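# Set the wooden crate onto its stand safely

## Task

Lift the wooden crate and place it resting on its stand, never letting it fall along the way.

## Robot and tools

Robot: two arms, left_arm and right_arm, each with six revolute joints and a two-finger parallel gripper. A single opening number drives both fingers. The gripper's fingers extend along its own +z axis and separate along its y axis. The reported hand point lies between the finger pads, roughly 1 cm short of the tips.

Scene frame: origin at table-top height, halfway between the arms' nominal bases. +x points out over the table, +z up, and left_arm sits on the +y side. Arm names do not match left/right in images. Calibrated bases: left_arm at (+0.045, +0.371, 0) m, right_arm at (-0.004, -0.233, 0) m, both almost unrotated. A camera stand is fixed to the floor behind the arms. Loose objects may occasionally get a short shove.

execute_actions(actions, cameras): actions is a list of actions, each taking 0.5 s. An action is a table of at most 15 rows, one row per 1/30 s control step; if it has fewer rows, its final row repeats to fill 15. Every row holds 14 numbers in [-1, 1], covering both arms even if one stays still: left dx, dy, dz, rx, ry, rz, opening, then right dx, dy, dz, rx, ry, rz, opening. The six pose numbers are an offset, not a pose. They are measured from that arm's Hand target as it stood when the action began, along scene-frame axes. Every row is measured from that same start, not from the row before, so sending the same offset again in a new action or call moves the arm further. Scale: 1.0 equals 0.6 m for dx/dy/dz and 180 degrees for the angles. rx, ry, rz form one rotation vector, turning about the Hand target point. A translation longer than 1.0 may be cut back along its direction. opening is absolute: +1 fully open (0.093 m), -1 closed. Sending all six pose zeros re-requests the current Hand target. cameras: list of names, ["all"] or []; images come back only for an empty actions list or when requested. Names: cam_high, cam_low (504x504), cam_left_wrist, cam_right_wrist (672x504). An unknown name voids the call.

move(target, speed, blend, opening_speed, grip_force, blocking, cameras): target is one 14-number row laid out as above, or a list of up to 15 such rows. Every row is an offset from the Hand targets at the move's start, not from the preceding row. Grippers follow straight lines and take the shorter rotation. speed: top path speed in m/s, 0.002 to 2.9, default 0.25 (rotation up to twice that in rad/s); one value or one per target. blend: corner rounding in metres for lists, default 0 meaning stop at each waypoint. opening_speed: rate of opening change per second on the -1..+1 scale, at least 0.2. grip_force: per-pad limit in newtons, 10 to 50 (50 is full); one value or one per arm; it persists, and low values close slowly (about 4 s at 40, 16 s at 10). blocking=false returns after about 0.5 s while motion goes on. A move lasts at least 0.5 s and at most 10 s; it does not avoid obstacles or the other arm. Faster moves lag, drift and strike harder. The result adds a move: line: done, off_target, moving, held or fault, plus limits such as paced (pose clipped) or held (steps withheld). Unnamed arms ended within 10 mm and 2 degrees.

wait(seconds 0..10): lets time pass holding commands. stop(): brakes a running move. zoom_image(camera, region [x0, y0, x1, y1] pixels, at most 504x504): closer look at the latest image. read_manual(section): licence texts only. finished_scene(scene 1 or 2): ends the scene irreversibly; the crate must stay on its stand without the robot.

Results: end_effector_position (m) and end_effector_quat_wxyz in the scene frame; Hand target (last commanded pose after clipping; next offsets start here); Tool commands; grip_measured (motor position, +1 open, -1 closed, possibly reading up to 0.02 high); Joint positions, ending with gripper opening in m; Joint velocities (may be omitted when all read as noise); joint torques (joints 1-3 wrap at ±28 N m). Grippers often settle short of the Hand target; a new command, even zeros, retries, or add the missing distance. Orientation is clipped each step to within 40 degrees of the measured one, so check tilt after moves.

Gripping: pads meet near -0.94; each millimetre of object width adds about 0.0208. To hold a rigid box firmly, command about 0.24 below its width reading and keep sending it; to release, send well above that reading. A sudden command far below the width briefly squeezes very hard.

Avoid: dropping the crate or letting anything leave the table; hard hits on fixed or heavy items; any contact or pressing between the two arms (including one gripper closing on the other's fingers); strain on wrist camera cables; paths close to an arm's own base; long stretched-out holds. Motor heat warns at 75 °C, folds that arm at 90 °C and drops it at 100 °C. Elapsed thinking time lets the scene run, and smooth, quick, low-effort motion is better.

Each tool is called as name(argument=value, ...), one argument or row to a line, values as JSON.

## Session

execute_actions(
  actions=[],
)

Scene clock: 0.00 s.
left_arm: end_effector_position=(+0.4389, +0.3554, +0.0844) grip_measured=+1.000 end_effector_quat_wxyz=(+0.545, +0.043, +0.838, +0.009) | right_arm: end_effector_position=(+0.3727, -0.2666, +0.0698) grip_measured=+1.000 end_effector_quat_wxyz=(+0.541, +0.058, +0.836, -0.073)
Joint positions: left_arm=[-0.031 1.542 0.422 0.702 -0.008 0.064 0.093] | right_arm=[-0.015 1.563 0.342 0.799 0.174 0.012 0.093]
Joint velocities: within noise
Joint torques (N m): no reading
Heat: left arm: 34 °C; right arm: 34 °C.
Hand target: left_arm +0.4409, +0.3554, +0.0885; +0.549, +0.043, +0.835, +0.009 | right_arm +0.3748, -0.2666, +0.0740; +0.546, +0.058, +0.832, -0.073
Tool commands: left_gripper/opening=+1.0 right_gripper/opening=+1.0

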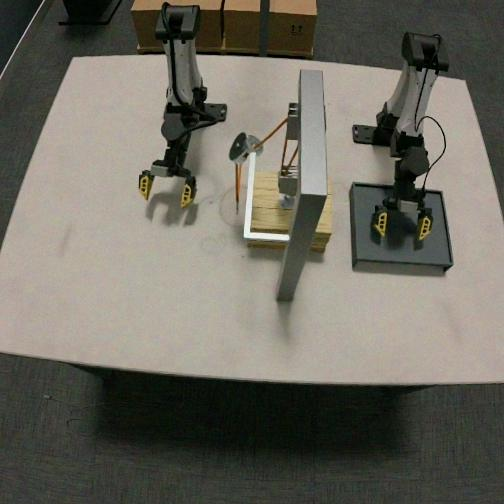

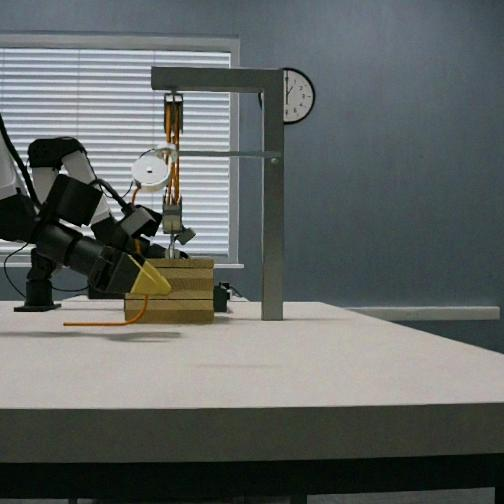

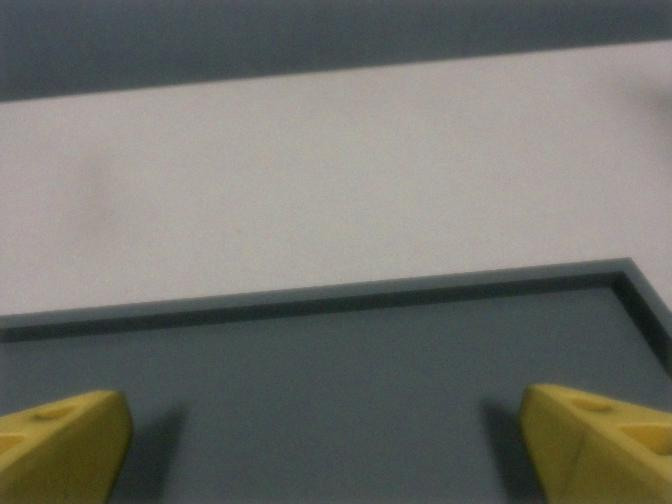

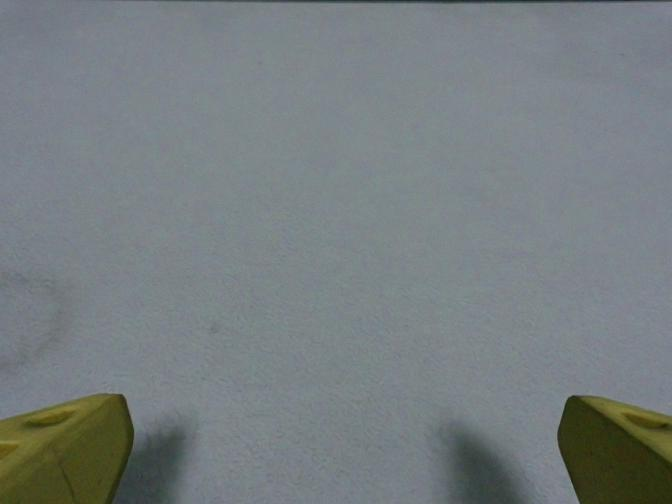

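zoom_image(
  camera="cam_low",
  region=[60, 120, 240, 340],
)

zoom_image(
  camera="cam_high",
  region=[210, 100, 350, 260],
)

Scaled by 2.291.

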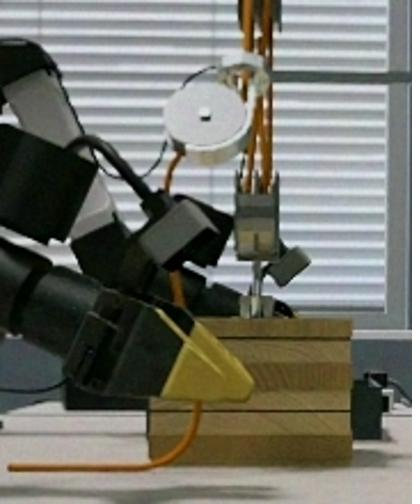

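Scaled by 3.150.

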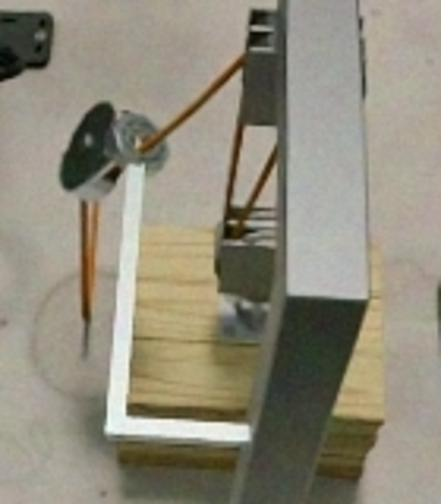

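move(
  target=[
    [-0.035,0.075,0.136,-0.08,0.19,-0.035,-0.1, -0.075,0.111,0.127,0.027,-0.064,0.127,1],
    [-0.097,0.267,0.0525,-0.1535,0.369,-0.0687,-0.1, -0.146,0.269,0.218,0.0545,-0.128,0.2538,1],
  ],
  speed=0.4,
  blend=[0.03,0],
  cameras=["all"],
)

Scene clock: 58.03 s.
left_arm: end_effector_position=(+0.3801, +0.5132, +0.1203) grip_measured=-0.098 end_effector_quat_wxyz=(+0.030, -0.015, +0.969, -0.246) | right_arm: end_effector_position=(+0.2925, -0.1096, +0.2039) grip_measured=+1.000 end_effector_quat_wxyz=(+0.675, -0.204, +0.676, +0.213)
Joint positions: left_arm=[0.613 2.123 1.889 -1.577 0.443 0.623 0.04] | right_arm=[0.175 0.952 0.193 0.761 -0.422 0.013 0.093]
Joint torques (N m): left_arm=[-0.27 -10.14 7.9 -0.23 0.24 0.16] | right_arm=[0.79 -1.92 6.39 2.42 -0.06 0.05]
Heat: left arm: 36 °C; right arm: 38 °C.
Hand target: left_arm +0.3827, +0.5155, +0.1201; +0.000, +0.000, +0.966, -0.259 | right_arm +0.2872, -0.1053, +0.2047; +0.676, -0.209, +0.670, +0.225
Off the commanded pose: left_arm 0.004 m, 4 deg | right_arm 0.007 m, 2 deg.
joint sent to its limit (left arm) — joint 4 (wrist pitch), lower limit. The joint targets are off in orientation, not in position.
move: off_target (left_arm)

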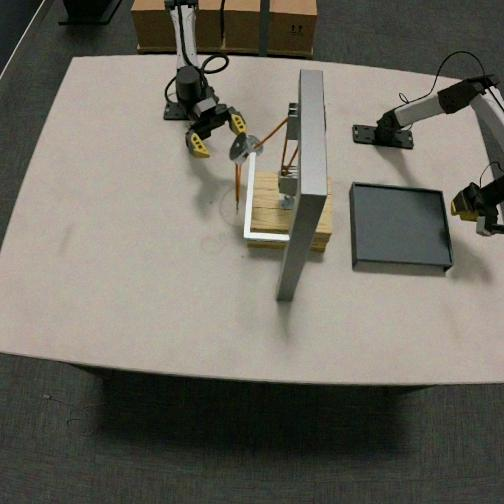

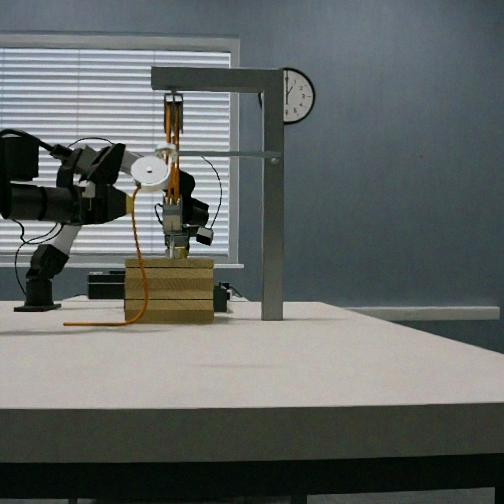

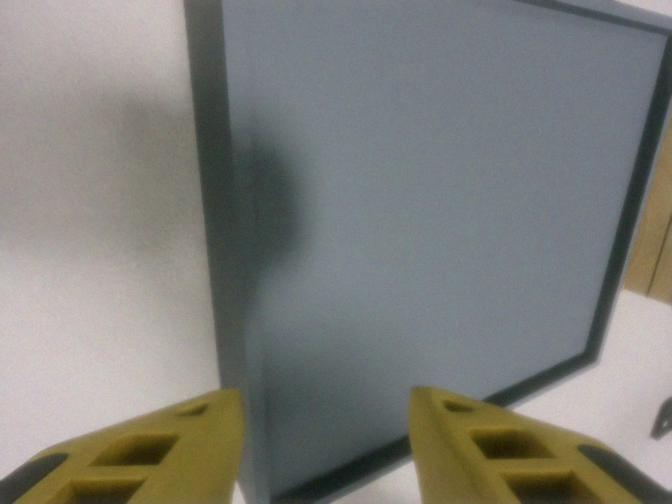

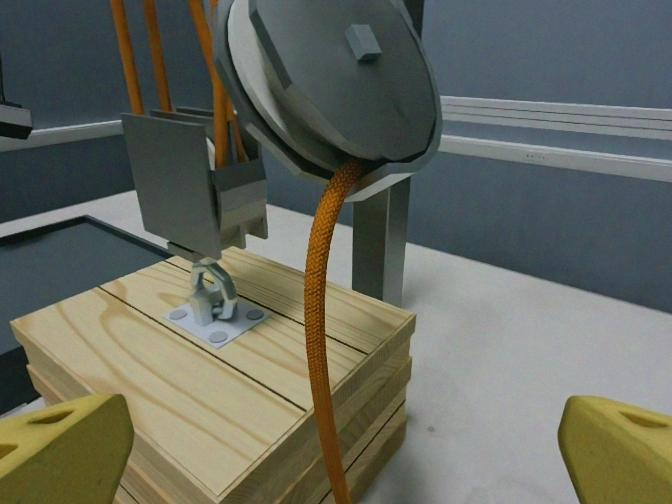

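move(
  target=[
    [0,-0.007,-0.113,0,0,0,-0.1, 0.103,0.079,-0.031,0,0,0,1],
    [0,-0.007,-0.113,0,0,0,-1, 0.103,0.079,-0.031,0,0,0,-1],
  ],
  speed=0.15,
  cameras=["all"],
)

Scene clock: 78.00 s.
left_arm: end_effector_position=(+0.3834, +0.5137, +0.0613) grip_measured=-0.935 end_effector_quat_wxyz=(+0.008, -0.003, +0.967, -0.254) | right_arm: end_effector_position=(+0.3436, -0.0624, +0.1775) grip_measured=-0.970 end_effector_quat_wxyz=(+0.668, -0.211, +0.679, +0.220)
Joint positions: left_arm=[0.603 2.21 1.785 -1.434 0.431 0.649 0] | right_arm=[0.329 1.453 0.328 1.114 -0.29 0.013 0]
Joint torques (N m): left_arm=[-0.35 -10.5 4.81 -0.14 0.32 0.1] | right_arm=[0.99 -2.58 9.05 2.46 0.15 0.06]
Heat: left arm: 40 °C; right arm: 37 °C.
Hand target: left_arm +0.3828, +0.5114, +0.0523; +0.000, +0.000, +0.966, -0.259 | right_arm +0.3490, -0.0578, +0.1862; +0.676, -0.209, +0.670, +0.225
Off the commanded pose: left_arm 0.009 m, 1 deg | right_arm 0.011 m, 1 deg.
move: off_target (right_arm); target 2's new opening was sent with right_arm's hand 0.011 m and 2 deg from that target

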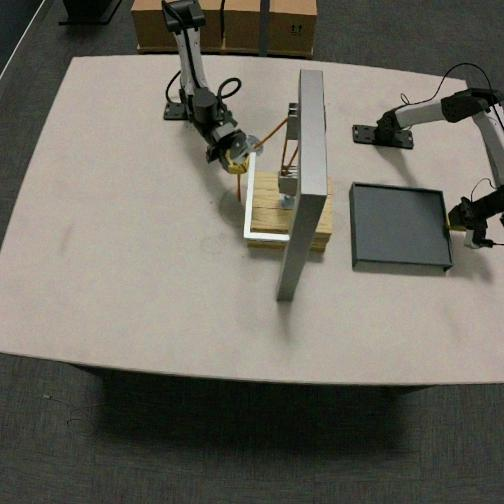

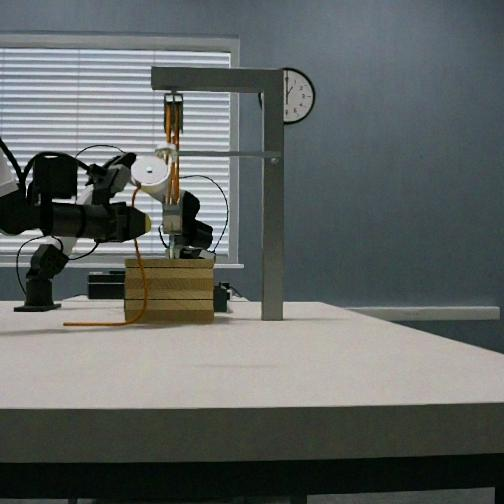

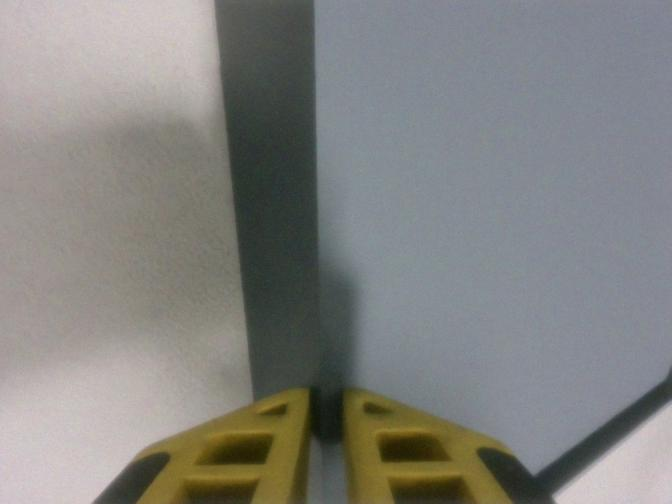

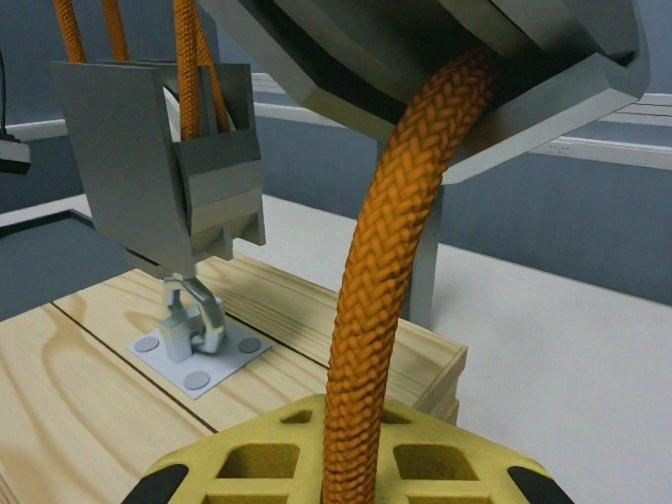

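move(
  target=[
    [0,-0.045,0,0,0,0,-1, -0.023,-0.1825,-0.058,0,0,-0.111,-1],
    [0,-0.095,0,0,0,0,-1, -0.081,-0.338,-0.094,0,0,-0.16,-1],
  ],
  speed=0.13,
  blend=[0.03,0],
  cameras=["cam_high","cam_low","cam_right_wrist"],
)

Scene clock: 89.07 s.
left_arm: end_effector_position=(+0.3868, +0.4814, +0.0604) grip_measured=-0.935 end_effector_quat_wxyz=(+0.019, -0.001, +0.974, -0.225) | right_arm: end_effector_position=(+0.2883, -0.1998, +0.1878) grip_measured=-0.972 end_effector_quat_wxyz=(+0.729, -0.229, +0.632, +0.127)
Joint positions: left_arm=[0.513 2.094 1.622 -1.295 0.413 0.54 0] | right_arm=[-0.334 1.218 0.061 1.301 -0.847 -0.066 0]
Joint torques (N m): left_arm=[-3.08 -10.67 2.25 -0.11 0.85 -0.16] | right_arm=[-9.91 0.62 -1.01 0.41 1.77 -0.04]
Heat: left arm: 41 °C; right arm: 38 °C.
Hand target: left_arm +0.3827, +0.4543, +0.0522; +0.000, +0.000, +0.966, -0.259 | right_arm +0.3004, -0.2607, +0.1297; +0.710, -0.036, +0.701, +0.050
Off the commanded pose: left_arm 0.028 m, 5 deg | right_arm 0.085 m, 25 deg.
joint sent to its limit (right arm) — joint 3 (elbow), lower limit, where the elbow is as bent as it goes. The joint targets are off in position and orientation.
move: off_target (left_arm, right_arm)
Images, in order (width x height): cam_high 504x504, cam_low 504x504, cam_right_wrist 672x504.

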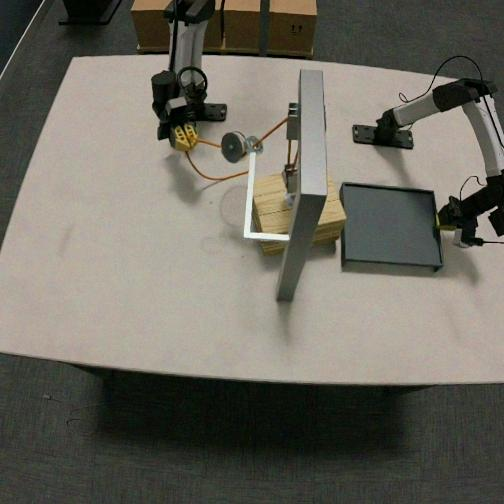

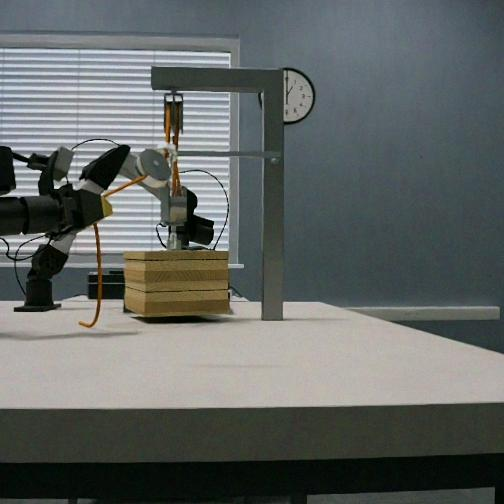

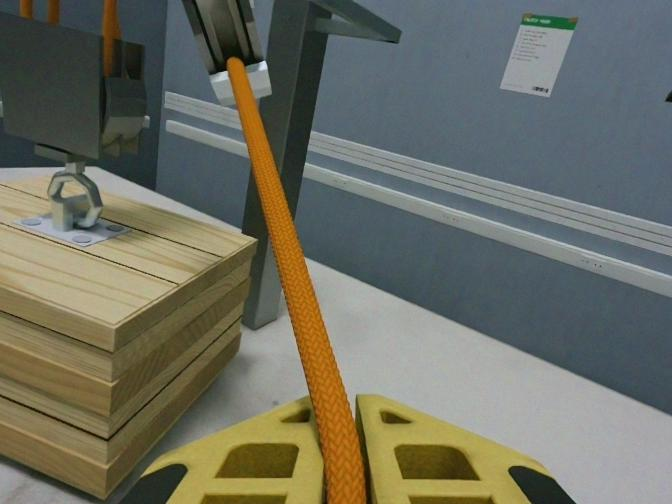

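move(
  target=[
    [0,0,0,0,0,0,-1, 0.016,-0.166,-0.017,0,0,-0.03,-1],
    [0,0,0,0,0,0,-1, 0.055,-0.607,-0.037,0,0,-0.13,-1],
  ],
  speed=0.14,
  blend=[0.03,0],
  cameras=["cam_high","cam_low","cam_left_wrist"],
)

Scene clock: 98.40 s.
left_arm: end_effector_position=(+0.3868, +0.4814, +0.0604) grip_measured=-0.935 end_effector_quat_wxyz=(+0.019, -0.001, +0.974, -0.225) | right_arm: end_effector_position=(+0.3029, -0.4514, +0.1322) grip_measured=-0.972 end_effector_quat_wxyz=(+0.696, -0.179, +0.684, +0.128)
Joint positions: left_arm=[0.513 2.094 1.622 -1.295 0.413 0.54 0] | right_arm=[-1.083 2.012 0.707 1.315 -1.52 -0.066 0]
Joint torques (N m): left_arm=[-3.04 -10.7 2.19 -0.1 0.84 -0.16] | right_arm=[-15.95 -1.92 10.91 1.3 4.51 0.44]
Heat: left arm: 42 °C; right arm: 37 °C.
Hand target: left_arm +0.3827, +0.4543, +0.0522; +0.000, +0.000, +0.966, -0.259 | right_arm +0.3335, -0.6248, +0.1074; +0.707, +0.094, +0.695, -0.085
Off the commanded pose: left_arm 0.029 m, 5 deg | right_arm 0.178 m, 42 deg; orientation clipped.
move: off_target (left_arm, right_arm); limits=paced
Images, in order (width x height): cam_high 504x504, cam_low 504x504, cam_left_wrist 672x504.

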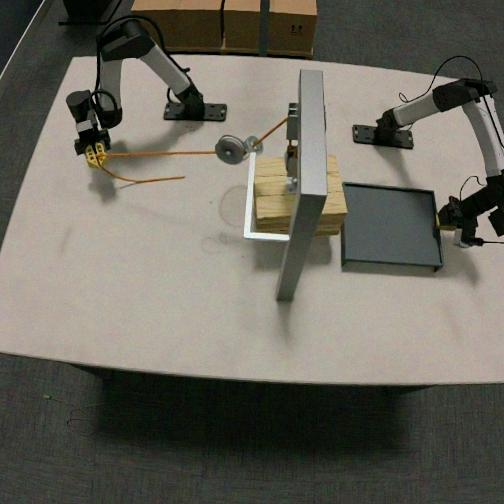

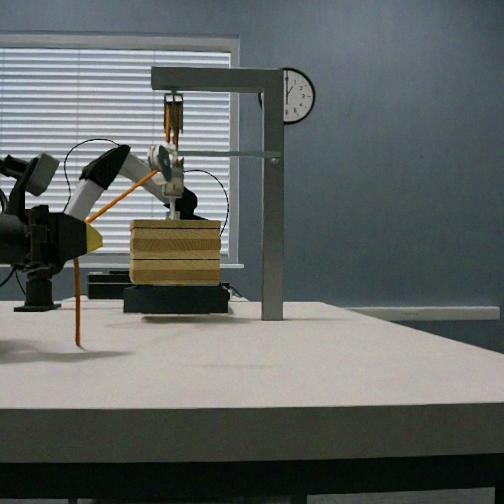

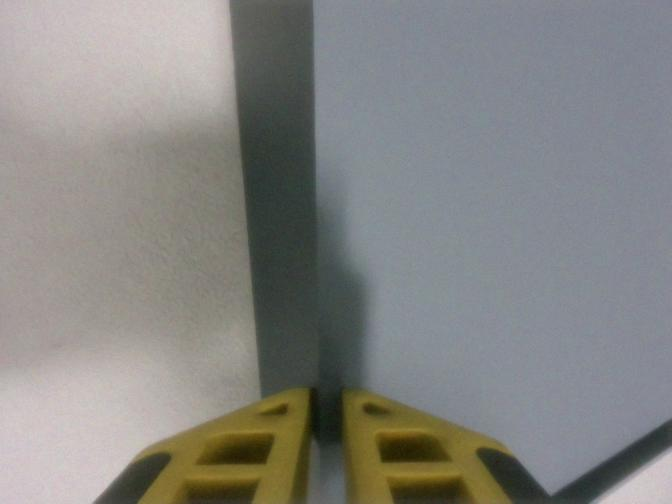

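move(
  target=[
    [0,-0.05,0,0,0,0,-1, 0,-0.09,0,0,0,-0.03,-1],
    [-0.03,-0.3655,0,-0.02,0,0,-1, 0,-0.09,0,0,0,-0.03,-1],
  ],
  speed=0.15,
  blend=[0.01,0],
  cameras=["cam_high","cam_low","cam_left_wrist"],
)

Scene clock: 110.87 s.
left_arm: end_effector_position=(+0.3755, +0.2503, +0.0596) grip_measured=-0.935 end_effector_quat_wxyz=(+0.018, -0.003, +0.963, -0.269) | right_arm: end_effector_position=(+0.3078, -0.4943, +0.1319) grip_measured=-0.972 end_effector_quat_wxyz=(+0.700, -0.185, +0.682, +0.105)
Joint positions: left_arm=[-0.091 1.816 1.201 -0.852 0.537 -0.137 0] | right_arm=[-1.126 2.114 0.868 1.314 -1.538 -0.049 0]
Joint torques (N m): left_arm=[-2.26 -8.57 3.17 0.81 0.82 -0.16] | right_arm=[-15.83 -1.85 12.63 1.1 4.63 0.57]
Heat: left arm: 43 °C; right arm: 43 °C.
Hand target: left_arm +0.3647, +0.2350, +0.0522; +0.000, +0.000, +0.957, -0.289 | right_arm +0.3335, -0.6788, +0.1075; +0.707, +0.097, +0.694, -0.097
Off the commanded pose: left_arm 0.020 m, 3 deg | right_arm 0.188 m, 44 deg; orientation clipped.
move: off_target (left_arm, right_arm); limits=paced
Images, in order (width x height): cam_high 504x504, cam_low 504x504, cam_left_wrist 672x504.

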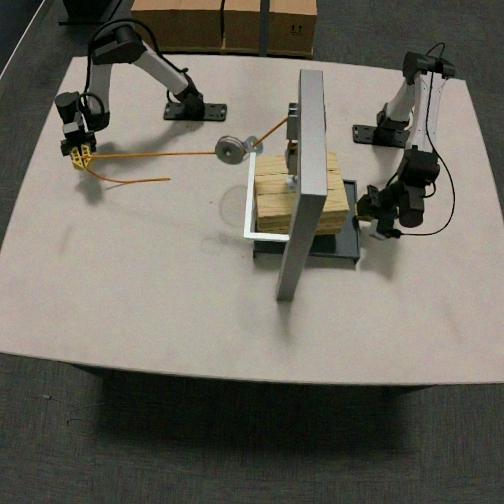

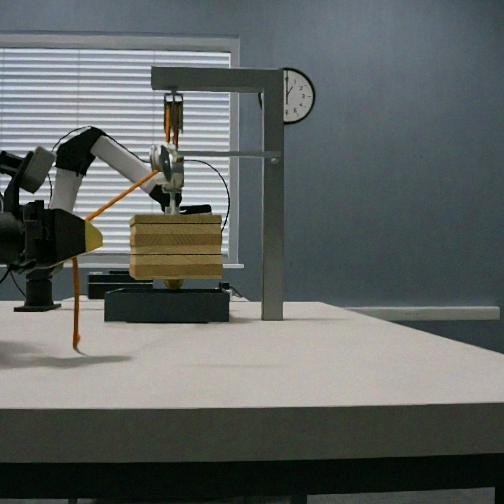

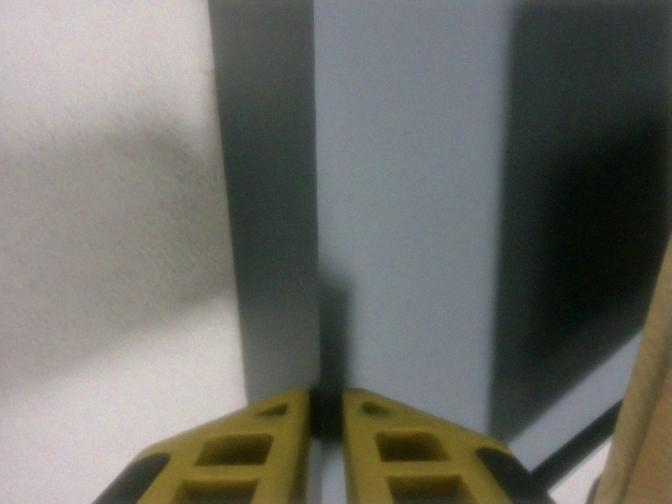

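move(
  target=[0,-0.083,0,-0.02,0,0,-1, 0,0,0,0,0,0,-1],
  speed=0.12,
  cameras=["cam_high","cam_low","cam_left_wrist"],
)

Scene clock: 117.67 s.
left_arm: end_effector_position=(+0.3738, +0.2030, +0.0598) grip_measured=-0.935 end_effector_quat_wxyz=(+0.019, -0.006, +0.957, -0.288) | right_arm: end_effector_position=(+0.3078, -0.4943, +0.1319) grip_measured=-0.972 end_effector_quat_wxyz=(+0.700, -0.185, +0.682, +0.105)
Joint positions: left_arm=[-0.217 1.815 1.18 -0.742 0.557 -0.296 0] | right_arm=[-1.126 2.114 0.868 1.314 -1.538 -0.049 0]
Joint torques (N m): left_arm=[-2.09 -7.45 3.85 1.16 1.07 -0.14] | right_arm=[-16.08 -1.96 12.68 1.13 4.63 0.55]
Heat: left arm: 42 °C; right arm: 47 °C.
Hand target: left_arm +0.3648, +0.1852, +0.0522; +0.000, +0.000, +0.948, -0.319 | right_arm +0.3335, -0.6788, +0.1075; +0.707, +0.097, +0.694, -0.097
Off the commanded pose: left_arm 0.021 m, 4 deg | right_arm 0.188 m, 40 deg; orientation clipped.
move: off_target (left_arm, right_arm); limits=paced
Images, in order (width x height): cam_high 504x504, cam_low 504x504, cam_left_wrist 672x504.

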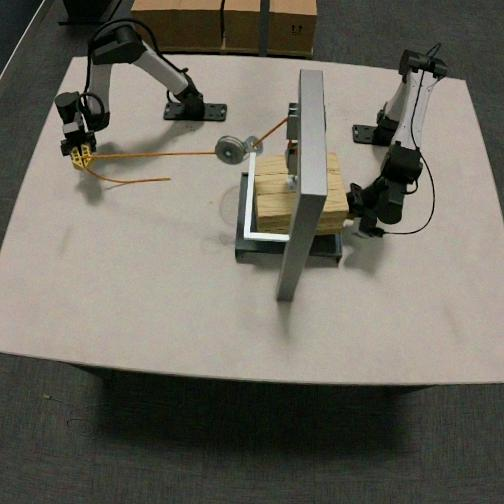

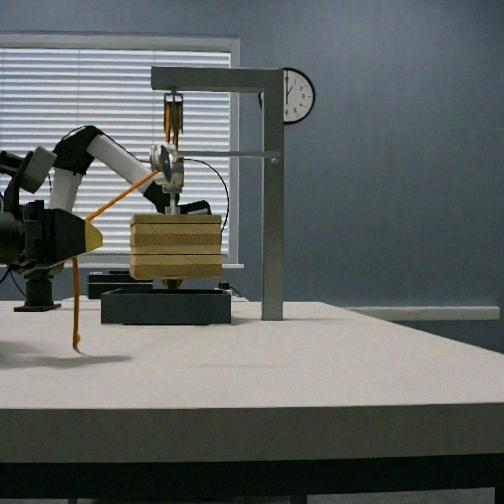

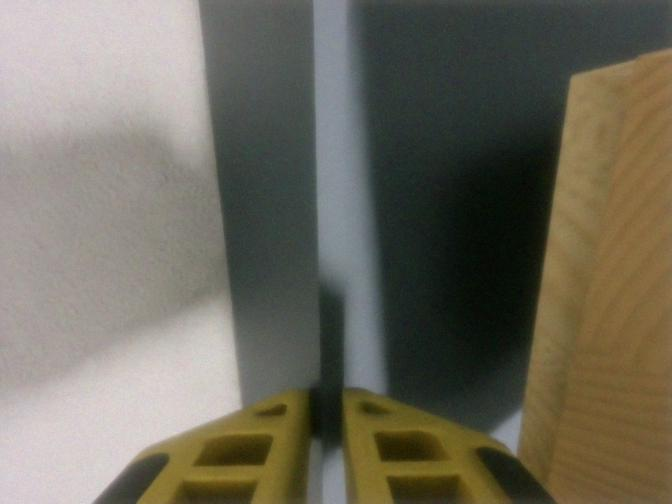

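move(
  target=[-0.025,-0.008,0,0,0,0.055,-1, 0,0,0,0,0,0,-1],
  speed=0.12,
  cameras=["cam_high","cam_low","cam_left_wrist"],
)

zoom_image(
  camera="cam_low",
  region=[80, 190, 260, 340],
)

zoom_image(
  camera="cam_high",
  region=[210, 130, 370, 290],
)

Scene clock: 140.87 s.
left_arm: end_effector_position=(+0.3660, +0.1906, +0.0596) grip_measured=-0.935 end_effector_quat_wxyz=(+0.059, -0.068, +0.947, -0.308) | right_arm: end_effector_position=(+0.3078, -0.4943, +0.1319) grip_measured=-0.972 end_effector_quat_wxyz=(+0.700, -0.185, +0.682, +0.105)
Joint positions: left_arm=[-0.263 1.702 1.006 -0.513 0.538 -0.519 0] | right_arm=[-1.126 2.114 0.868 1.314 -1.538 -0.049 0]
Joint torques (N m): left_arm=[-2.22 -8.27 3.75 1.09 0.63 -0.53] | right_arm=[-15.6 -1.76 12.45 1.12 4.6 0.53]
Heat: left arm: 41 °C; right arm: 57 °C.
Hand target: left_arm +0.3498, +0.1804, +0.0522; +0.028, -0.082, +0.944, -0.318 | right_arm +0.3335, -0.6788, +0.1075; +0.707, +0.097, +0.694, -0.097
Off the commanded pose: left_arm 0.021 m, 4 deg | right_arm 0.188 m, 40 deg; orientation clipped.
move: off_target (left_arm, right_arm); limits=paced
Images, in order (width x height): cam_high 504x504, cam_low 504x504, cam_left_wrist 672x504.

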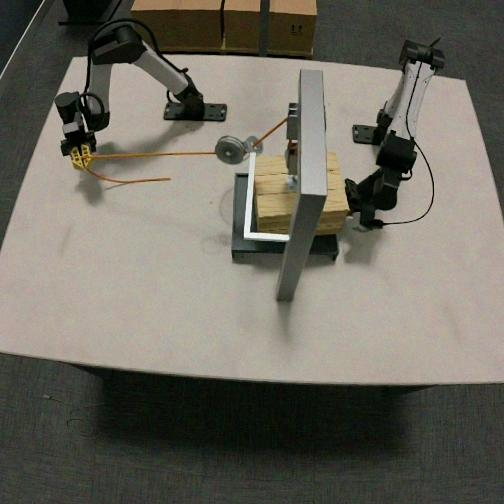

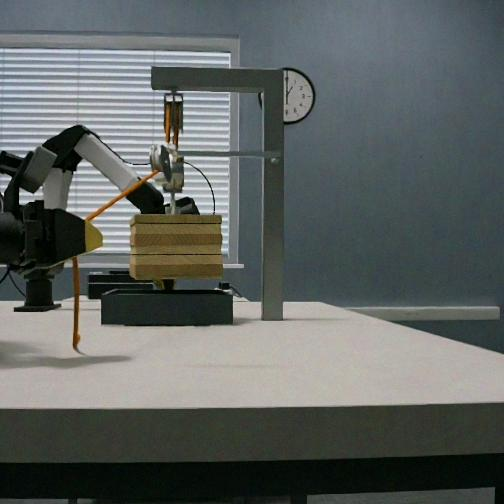

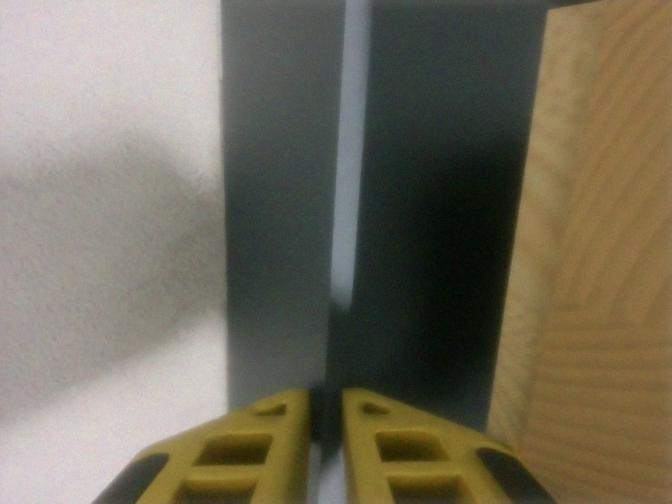

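Scaled by 2.800.

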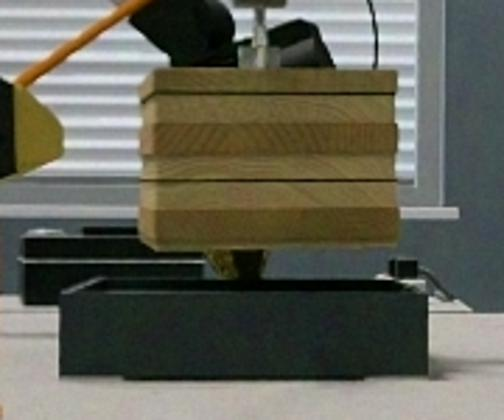

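Scaled by 3.150.

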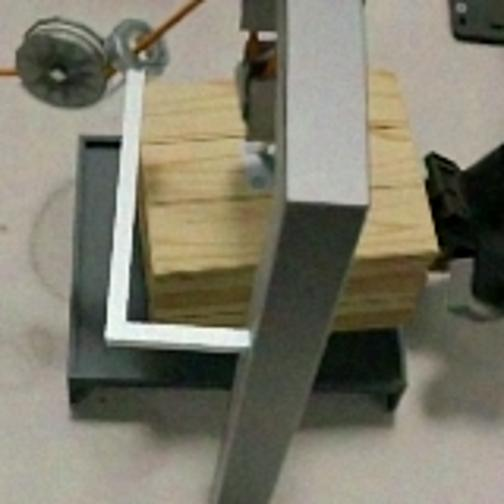

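move(
  target=[0.045,0.071,0,0,0,0,-1, 0,0,0,0,0,0,-1],
  speed=0.12,
  cameras=["cam_high","cam_low","cam_left_wrist"],
)

zoom_image(
  camera="cam_high",
  region=[210, 130, 370, 290],
)

Scene clock: 175.20 s.
left_arm: end_effector_position=(+0.3704, +0.2087, +0.0595) grip_measured=-0.935 end_effector_quat_wxyz=(+0.033, -0.056, +0.938, -0.341) | right_arm: end_effector_position=(+0.3078, -0.4943, +0.1319) grip_measured=-0.972 end_effector_quat_wxyz=(+0.700, -0.185, +0.682, +0.105)
Joint positions: left_arm=[-0.165 1.756 1.05 -0.595 0.654 -0.388 0] | right_arm=[-1.126 2.114 0.868 1.314 -1.538 -0.049 0]
Joint torques (N m): left_arm=[2.13 -6.56 7.86 0.58 -0.04 -0.07] | right_arm=[-15.76 -1.89 12.52 1.06 4.65 0.56]
Heat: left arm: 41 °C; right arm: 67 °C.
Hand target: left_arm +0.3767, +0.2230, +0.0522; +0.028, -0.082, +0.944, -0.318 | right_arm +0.3335, -0.6788, +0.1075; +0.707, +0.097, +0.694, -0.097
Off the commanded pose: left_arm 0.017 m, 4 deg | right_arm 0.188 m, 40 deg; orientation clipped.
move: off_target (left_arm, right_arm); limits=paced
Images, in order (width x height): cam_high 504x504, cam_low 504x504, cam_left_wrist 672x504.

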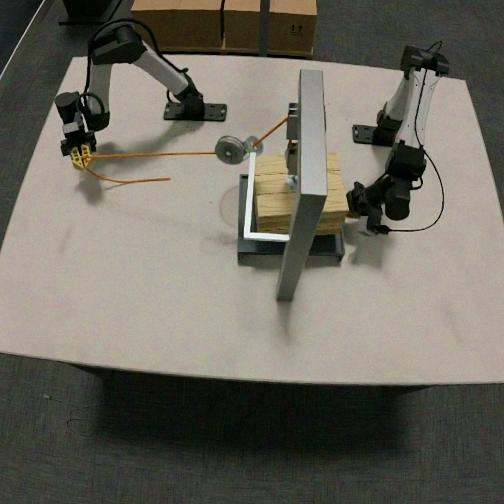

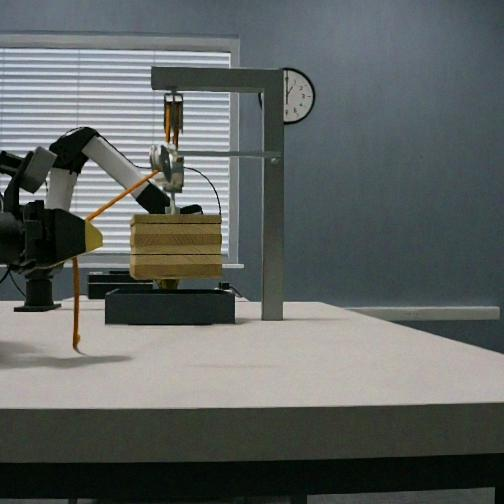

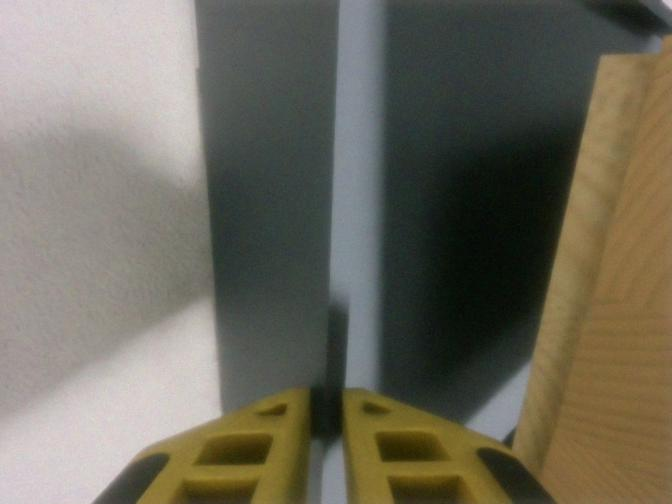

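Scaled by 3.150.

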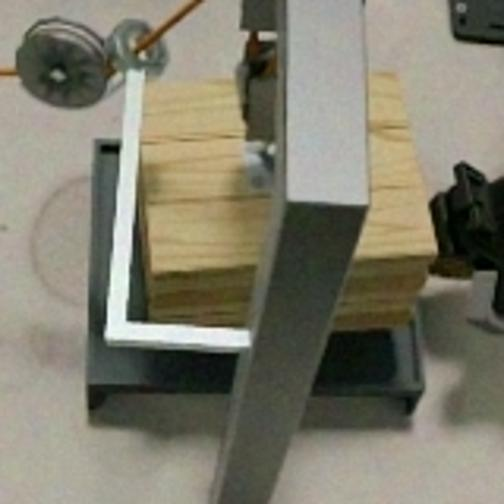

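move(
  target=[
    [-0.01, -0.024, 0.012, 0, 0, 0, -1, 0, 0, 0, 0, 0, 0, -1],
    [-0.01, -0.024, 0.012, 0, 0, 0, -0.65, 0, 0, 0, 0, 0, 0, -1],
    [-0.01, -0.014, 0.09, 0, 0, 0, -0.65, 0, 0, 0, 0, 0, 0, -1],
    [-0.01, 0.17, 0.14, 0, 0, 0, -0.65, 0, 0, 0, 0, 0, 0, -1],
  ],
  speed=[0.15, 0.1, 0.15, 0.3],
  blend=[0, 0, 0.02, 0],
  cameras=["cam_high", "cam_low", "cam_left_wrist"],
)

Scene clock: 193.93 s.
left_arm: end_effector_position=(+0.3659, +0.3262, +0.1337) grip_measured=-0.652 end_effector_quat_wxyz=(+0.027, -0.089, +0.945, -0.315) | right_arm: end_effector_position=(+0.3078, -0.4943, +0.1319) grip_measured=-0.972 end_effector_quat_wxyz=(+0.700, -0.185, +0.682, +0.105)
Joint positions: left_arm=[0.19 1.714 1.345 -1.2 0.643 -0.011 0.014] | right_arm=[-1.126 2.114 0.868 1.314 -1.538 -0.049 0]
Joint torques (N m): left_arm=[-0.27 -6.69 8.43 0.26 0.51 0.17] | right_arm=[-15.83 -1.76 12.38 1.09 4.63 0.59]
Heat: left arm: 40 °C; right arm: 71 °C.
Hand target: left_arm +0.3708, +0.3250, +0.1362; +0.028, -0.082, +0.944, -0.318 | right_arm +0.3335, -0.6788, +0.1075; +0.707, +0.097, +0.694, -0.097
Off the commanded pose: left_arm 0.006 m, 1 deg | right_arm 0.188 m, 40 deg; orientation clipped.
move: off_target (right_arm); target 2's new opening was sent with left_arm's hand 0.002 m and 3 deg from that target; limits=paced
Images, in order (width x height): cam_high 504x504, cam_low 504x504, cam_left_wrist 672x504.

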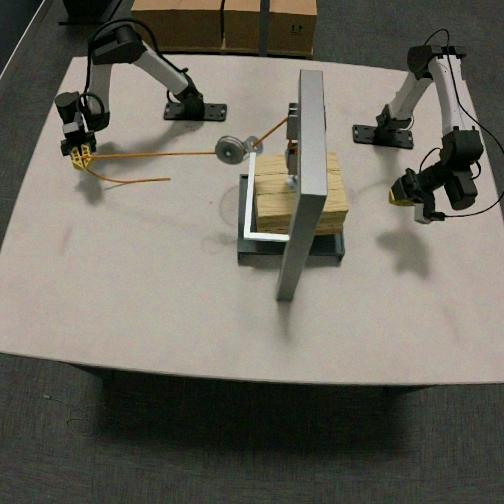

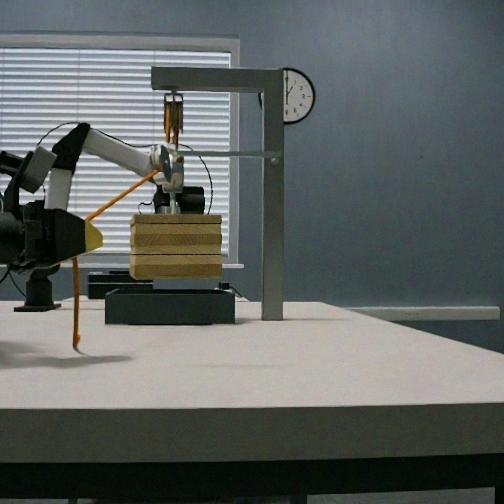

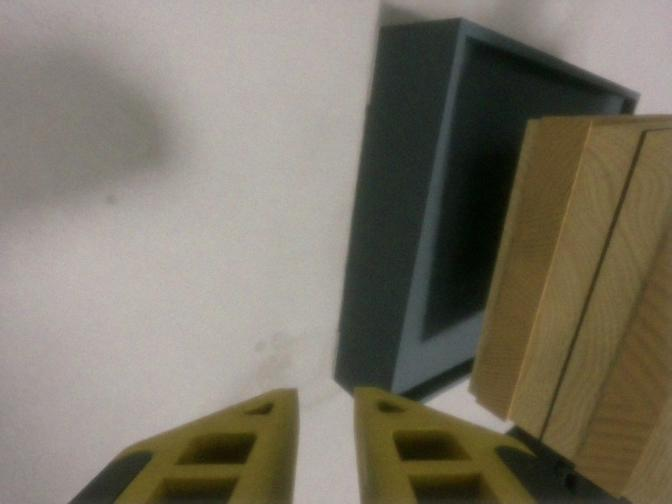

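zoom_image(
  camera="cam_left_wrist",
  region=[320, 0, 672, 470],
)

zoom_image(
  camera="cam_high",
  region=[210, 130, 370, 290],
)

Scaled by 1.072.

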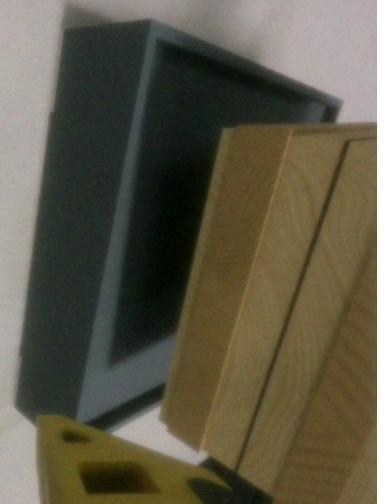

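Scaled by 3.150.

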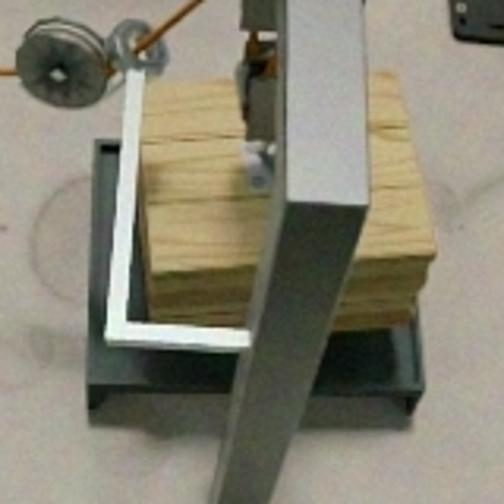

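move(
  target=[
    [0, 0, 0, 0, 0, 0, -0.65, -0.039, 0.531, 0.021, 0, 0, 0.09, -1],
  ],
  speed=0.07,
  cameras=["cam_high", "cam_low", "cam_left_wrist"],
)

Scene clock: 258.40 s.
left_arm: end_effector_position=(+0.3657, +0.3262, +0.1337) grip_measured=-0.652 end_effector_quat_wxyz=(+0.027, -0.089, +0.945, -0.315) | right_arm: end_effector_position=(+0.3045, -0.3108, +0.1062) grip_measured=-0.972 end_effector_quat_wxyz=(+0.659, -0.071, +0.737, +0.130)
Joint positions: left_arm=[0.19 1.714 1.345 -1.201 0.643 -0.01 0.014] | right_arm=[-0.708 1.671 0.163 1.331 -0.99 -0.049 0]
Joint torques (N m): left_arm=[-0.31 -6.68 8.43 0.27 0.51 0.18] | right_arm=[-3.9 -2.51 2.11 3.75 2.06 0.08]
Heat: left arm: 42 °C; right arm: 80 °C. Fold the right arm in close to its base, or ease its load, before you think long.
Hand target: left_arm +0.3708, +0.3250, +0.1362; +0.028, -0.082, +0.944, -0.318 | right_arm +0.3101, -0.3602, +0.1202; +0.714, -0.002, +0.701, +0.003
Off the commanded pose: left_arm 0.006 m, 1 deg | right_arm 0.052 m, 18 deg.
MOTOR HOT: joint 5 (wrist yaw) of the right arm reports 80 °C; the controller's stop level is 90 °C. To cool a motor, set the load down, stop pushing, or move to a pose that needs little force.
move: off_target (right_arm)
Images, in order (width x height): cam_high 504x504, cam_low 504x504, cam_left_wrist 672x504.

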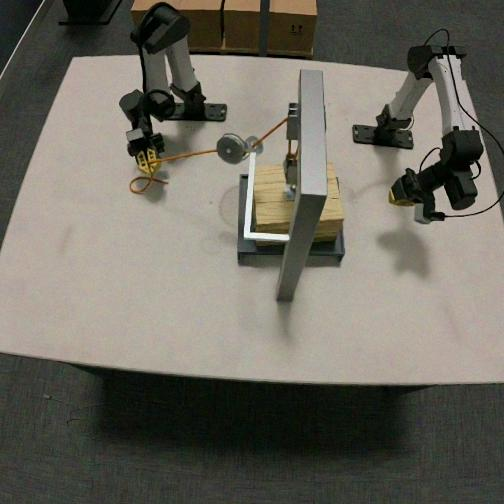

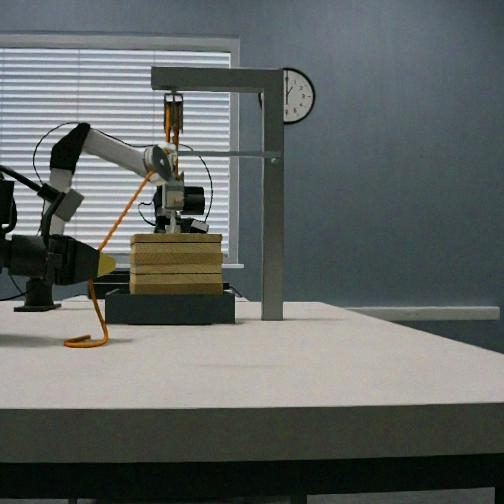

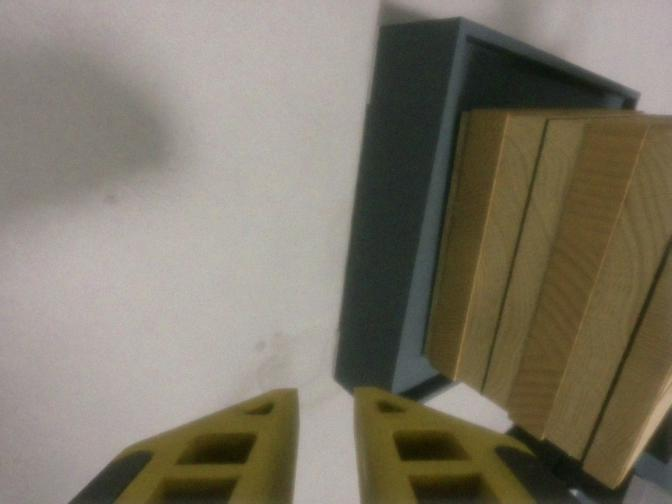

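move(
  target=[
    [0, 0, 0, 0, 0, 0, -0.65, 0, 0.1, 0.03, 0, 0, 0, -1],
    [0, 0, 0, 0, 0, 0, -0.65, 0.01, 0.2, 0.06, 0, 0, 0, -1],
  ],
  speed=0.09,
  blend=[0.02, 0],
  cameras=["cam_high", "cam_low", "cam_left_wrist"],
)

Scene clock: 263.70 s.
left_arm: end_effector_position=(+0.3657, +0.3262, +0.1337) grip_measured=-0.652 end_effector_quat_wxyz=(+0.027, -0.089, +0.945, -0.315) | right_arm: end_effector_position=(+0.3165, -0.2422, +0.1506) grip_measured=-0.972 end_effector_quat_wxyz=(+0.707, -0.001, +0.707, +0.002)
Joint positions: left_arm=[0.19 1.714 1.345 -1.201 0.643 -0.01 0.014] | right_arm=[-0.069 1.309 0.025 1.284 -0.071 0.002 0]
Joint torques (N m): left_arm=[-0.29 -6.67 8.42 0.26 0.51 0.17] | right_arm=[0.98 -3.33 5.48 2.28 0.1 -0.08]
Heat: left arm: 42 °C; right arm: 75 °C. Fold the right arm in close to its base, or ease its load, before you think long.
Hand target: left_arm +0.3708, +0.3250, +0.1362; +0.028, -0.082, +0.944, -0.318 | right_arm +0.3161, -0.2403, +0.1562; +0.714, -0.002, +0.701, +0.003
Off the commanded pose: left_arm 0.006 m, 1 deg | right_arm 0.006 m, 1 deg.
MOTOR HOT: still on. Joint 5 (wrist yaw) of the right arm reports 75 °C.
move: done
Images, in order (width x height): cam_high 504x504, cam_low 504x504, cam_left_wrist 672x504.

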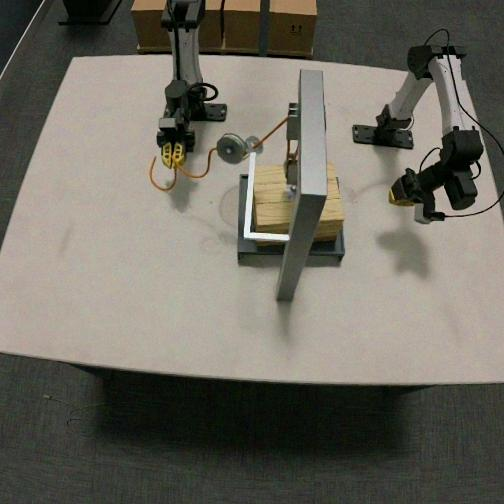

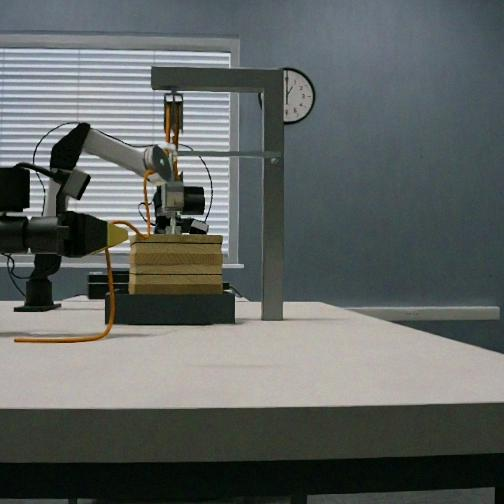

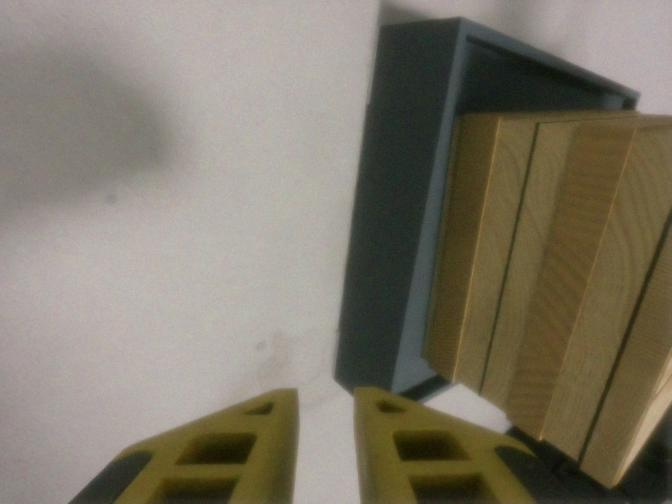

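zoom_image(
  camera="cam_left_wrist",
  region=[380, 0, 672, 440],
)

zoom_image(
  camera="cam_low",
  region=[90, 210, 250, 340],
)

zoom_image(
  camera="cam_high",
  region=[210, 130, 370, 290],
)

Scaled by 1.145.

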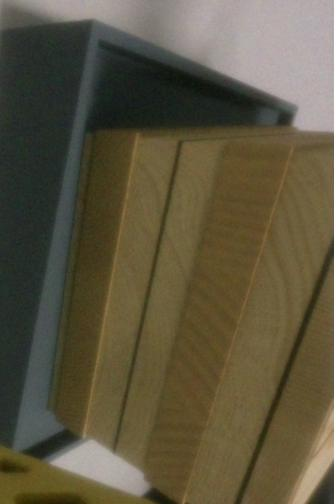

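Scaled by 3.150.

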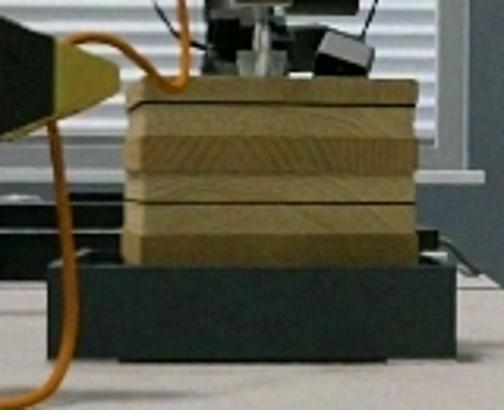

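Scaled by 3.150.

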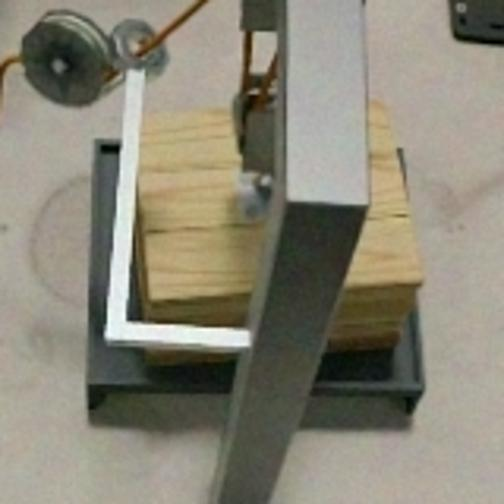

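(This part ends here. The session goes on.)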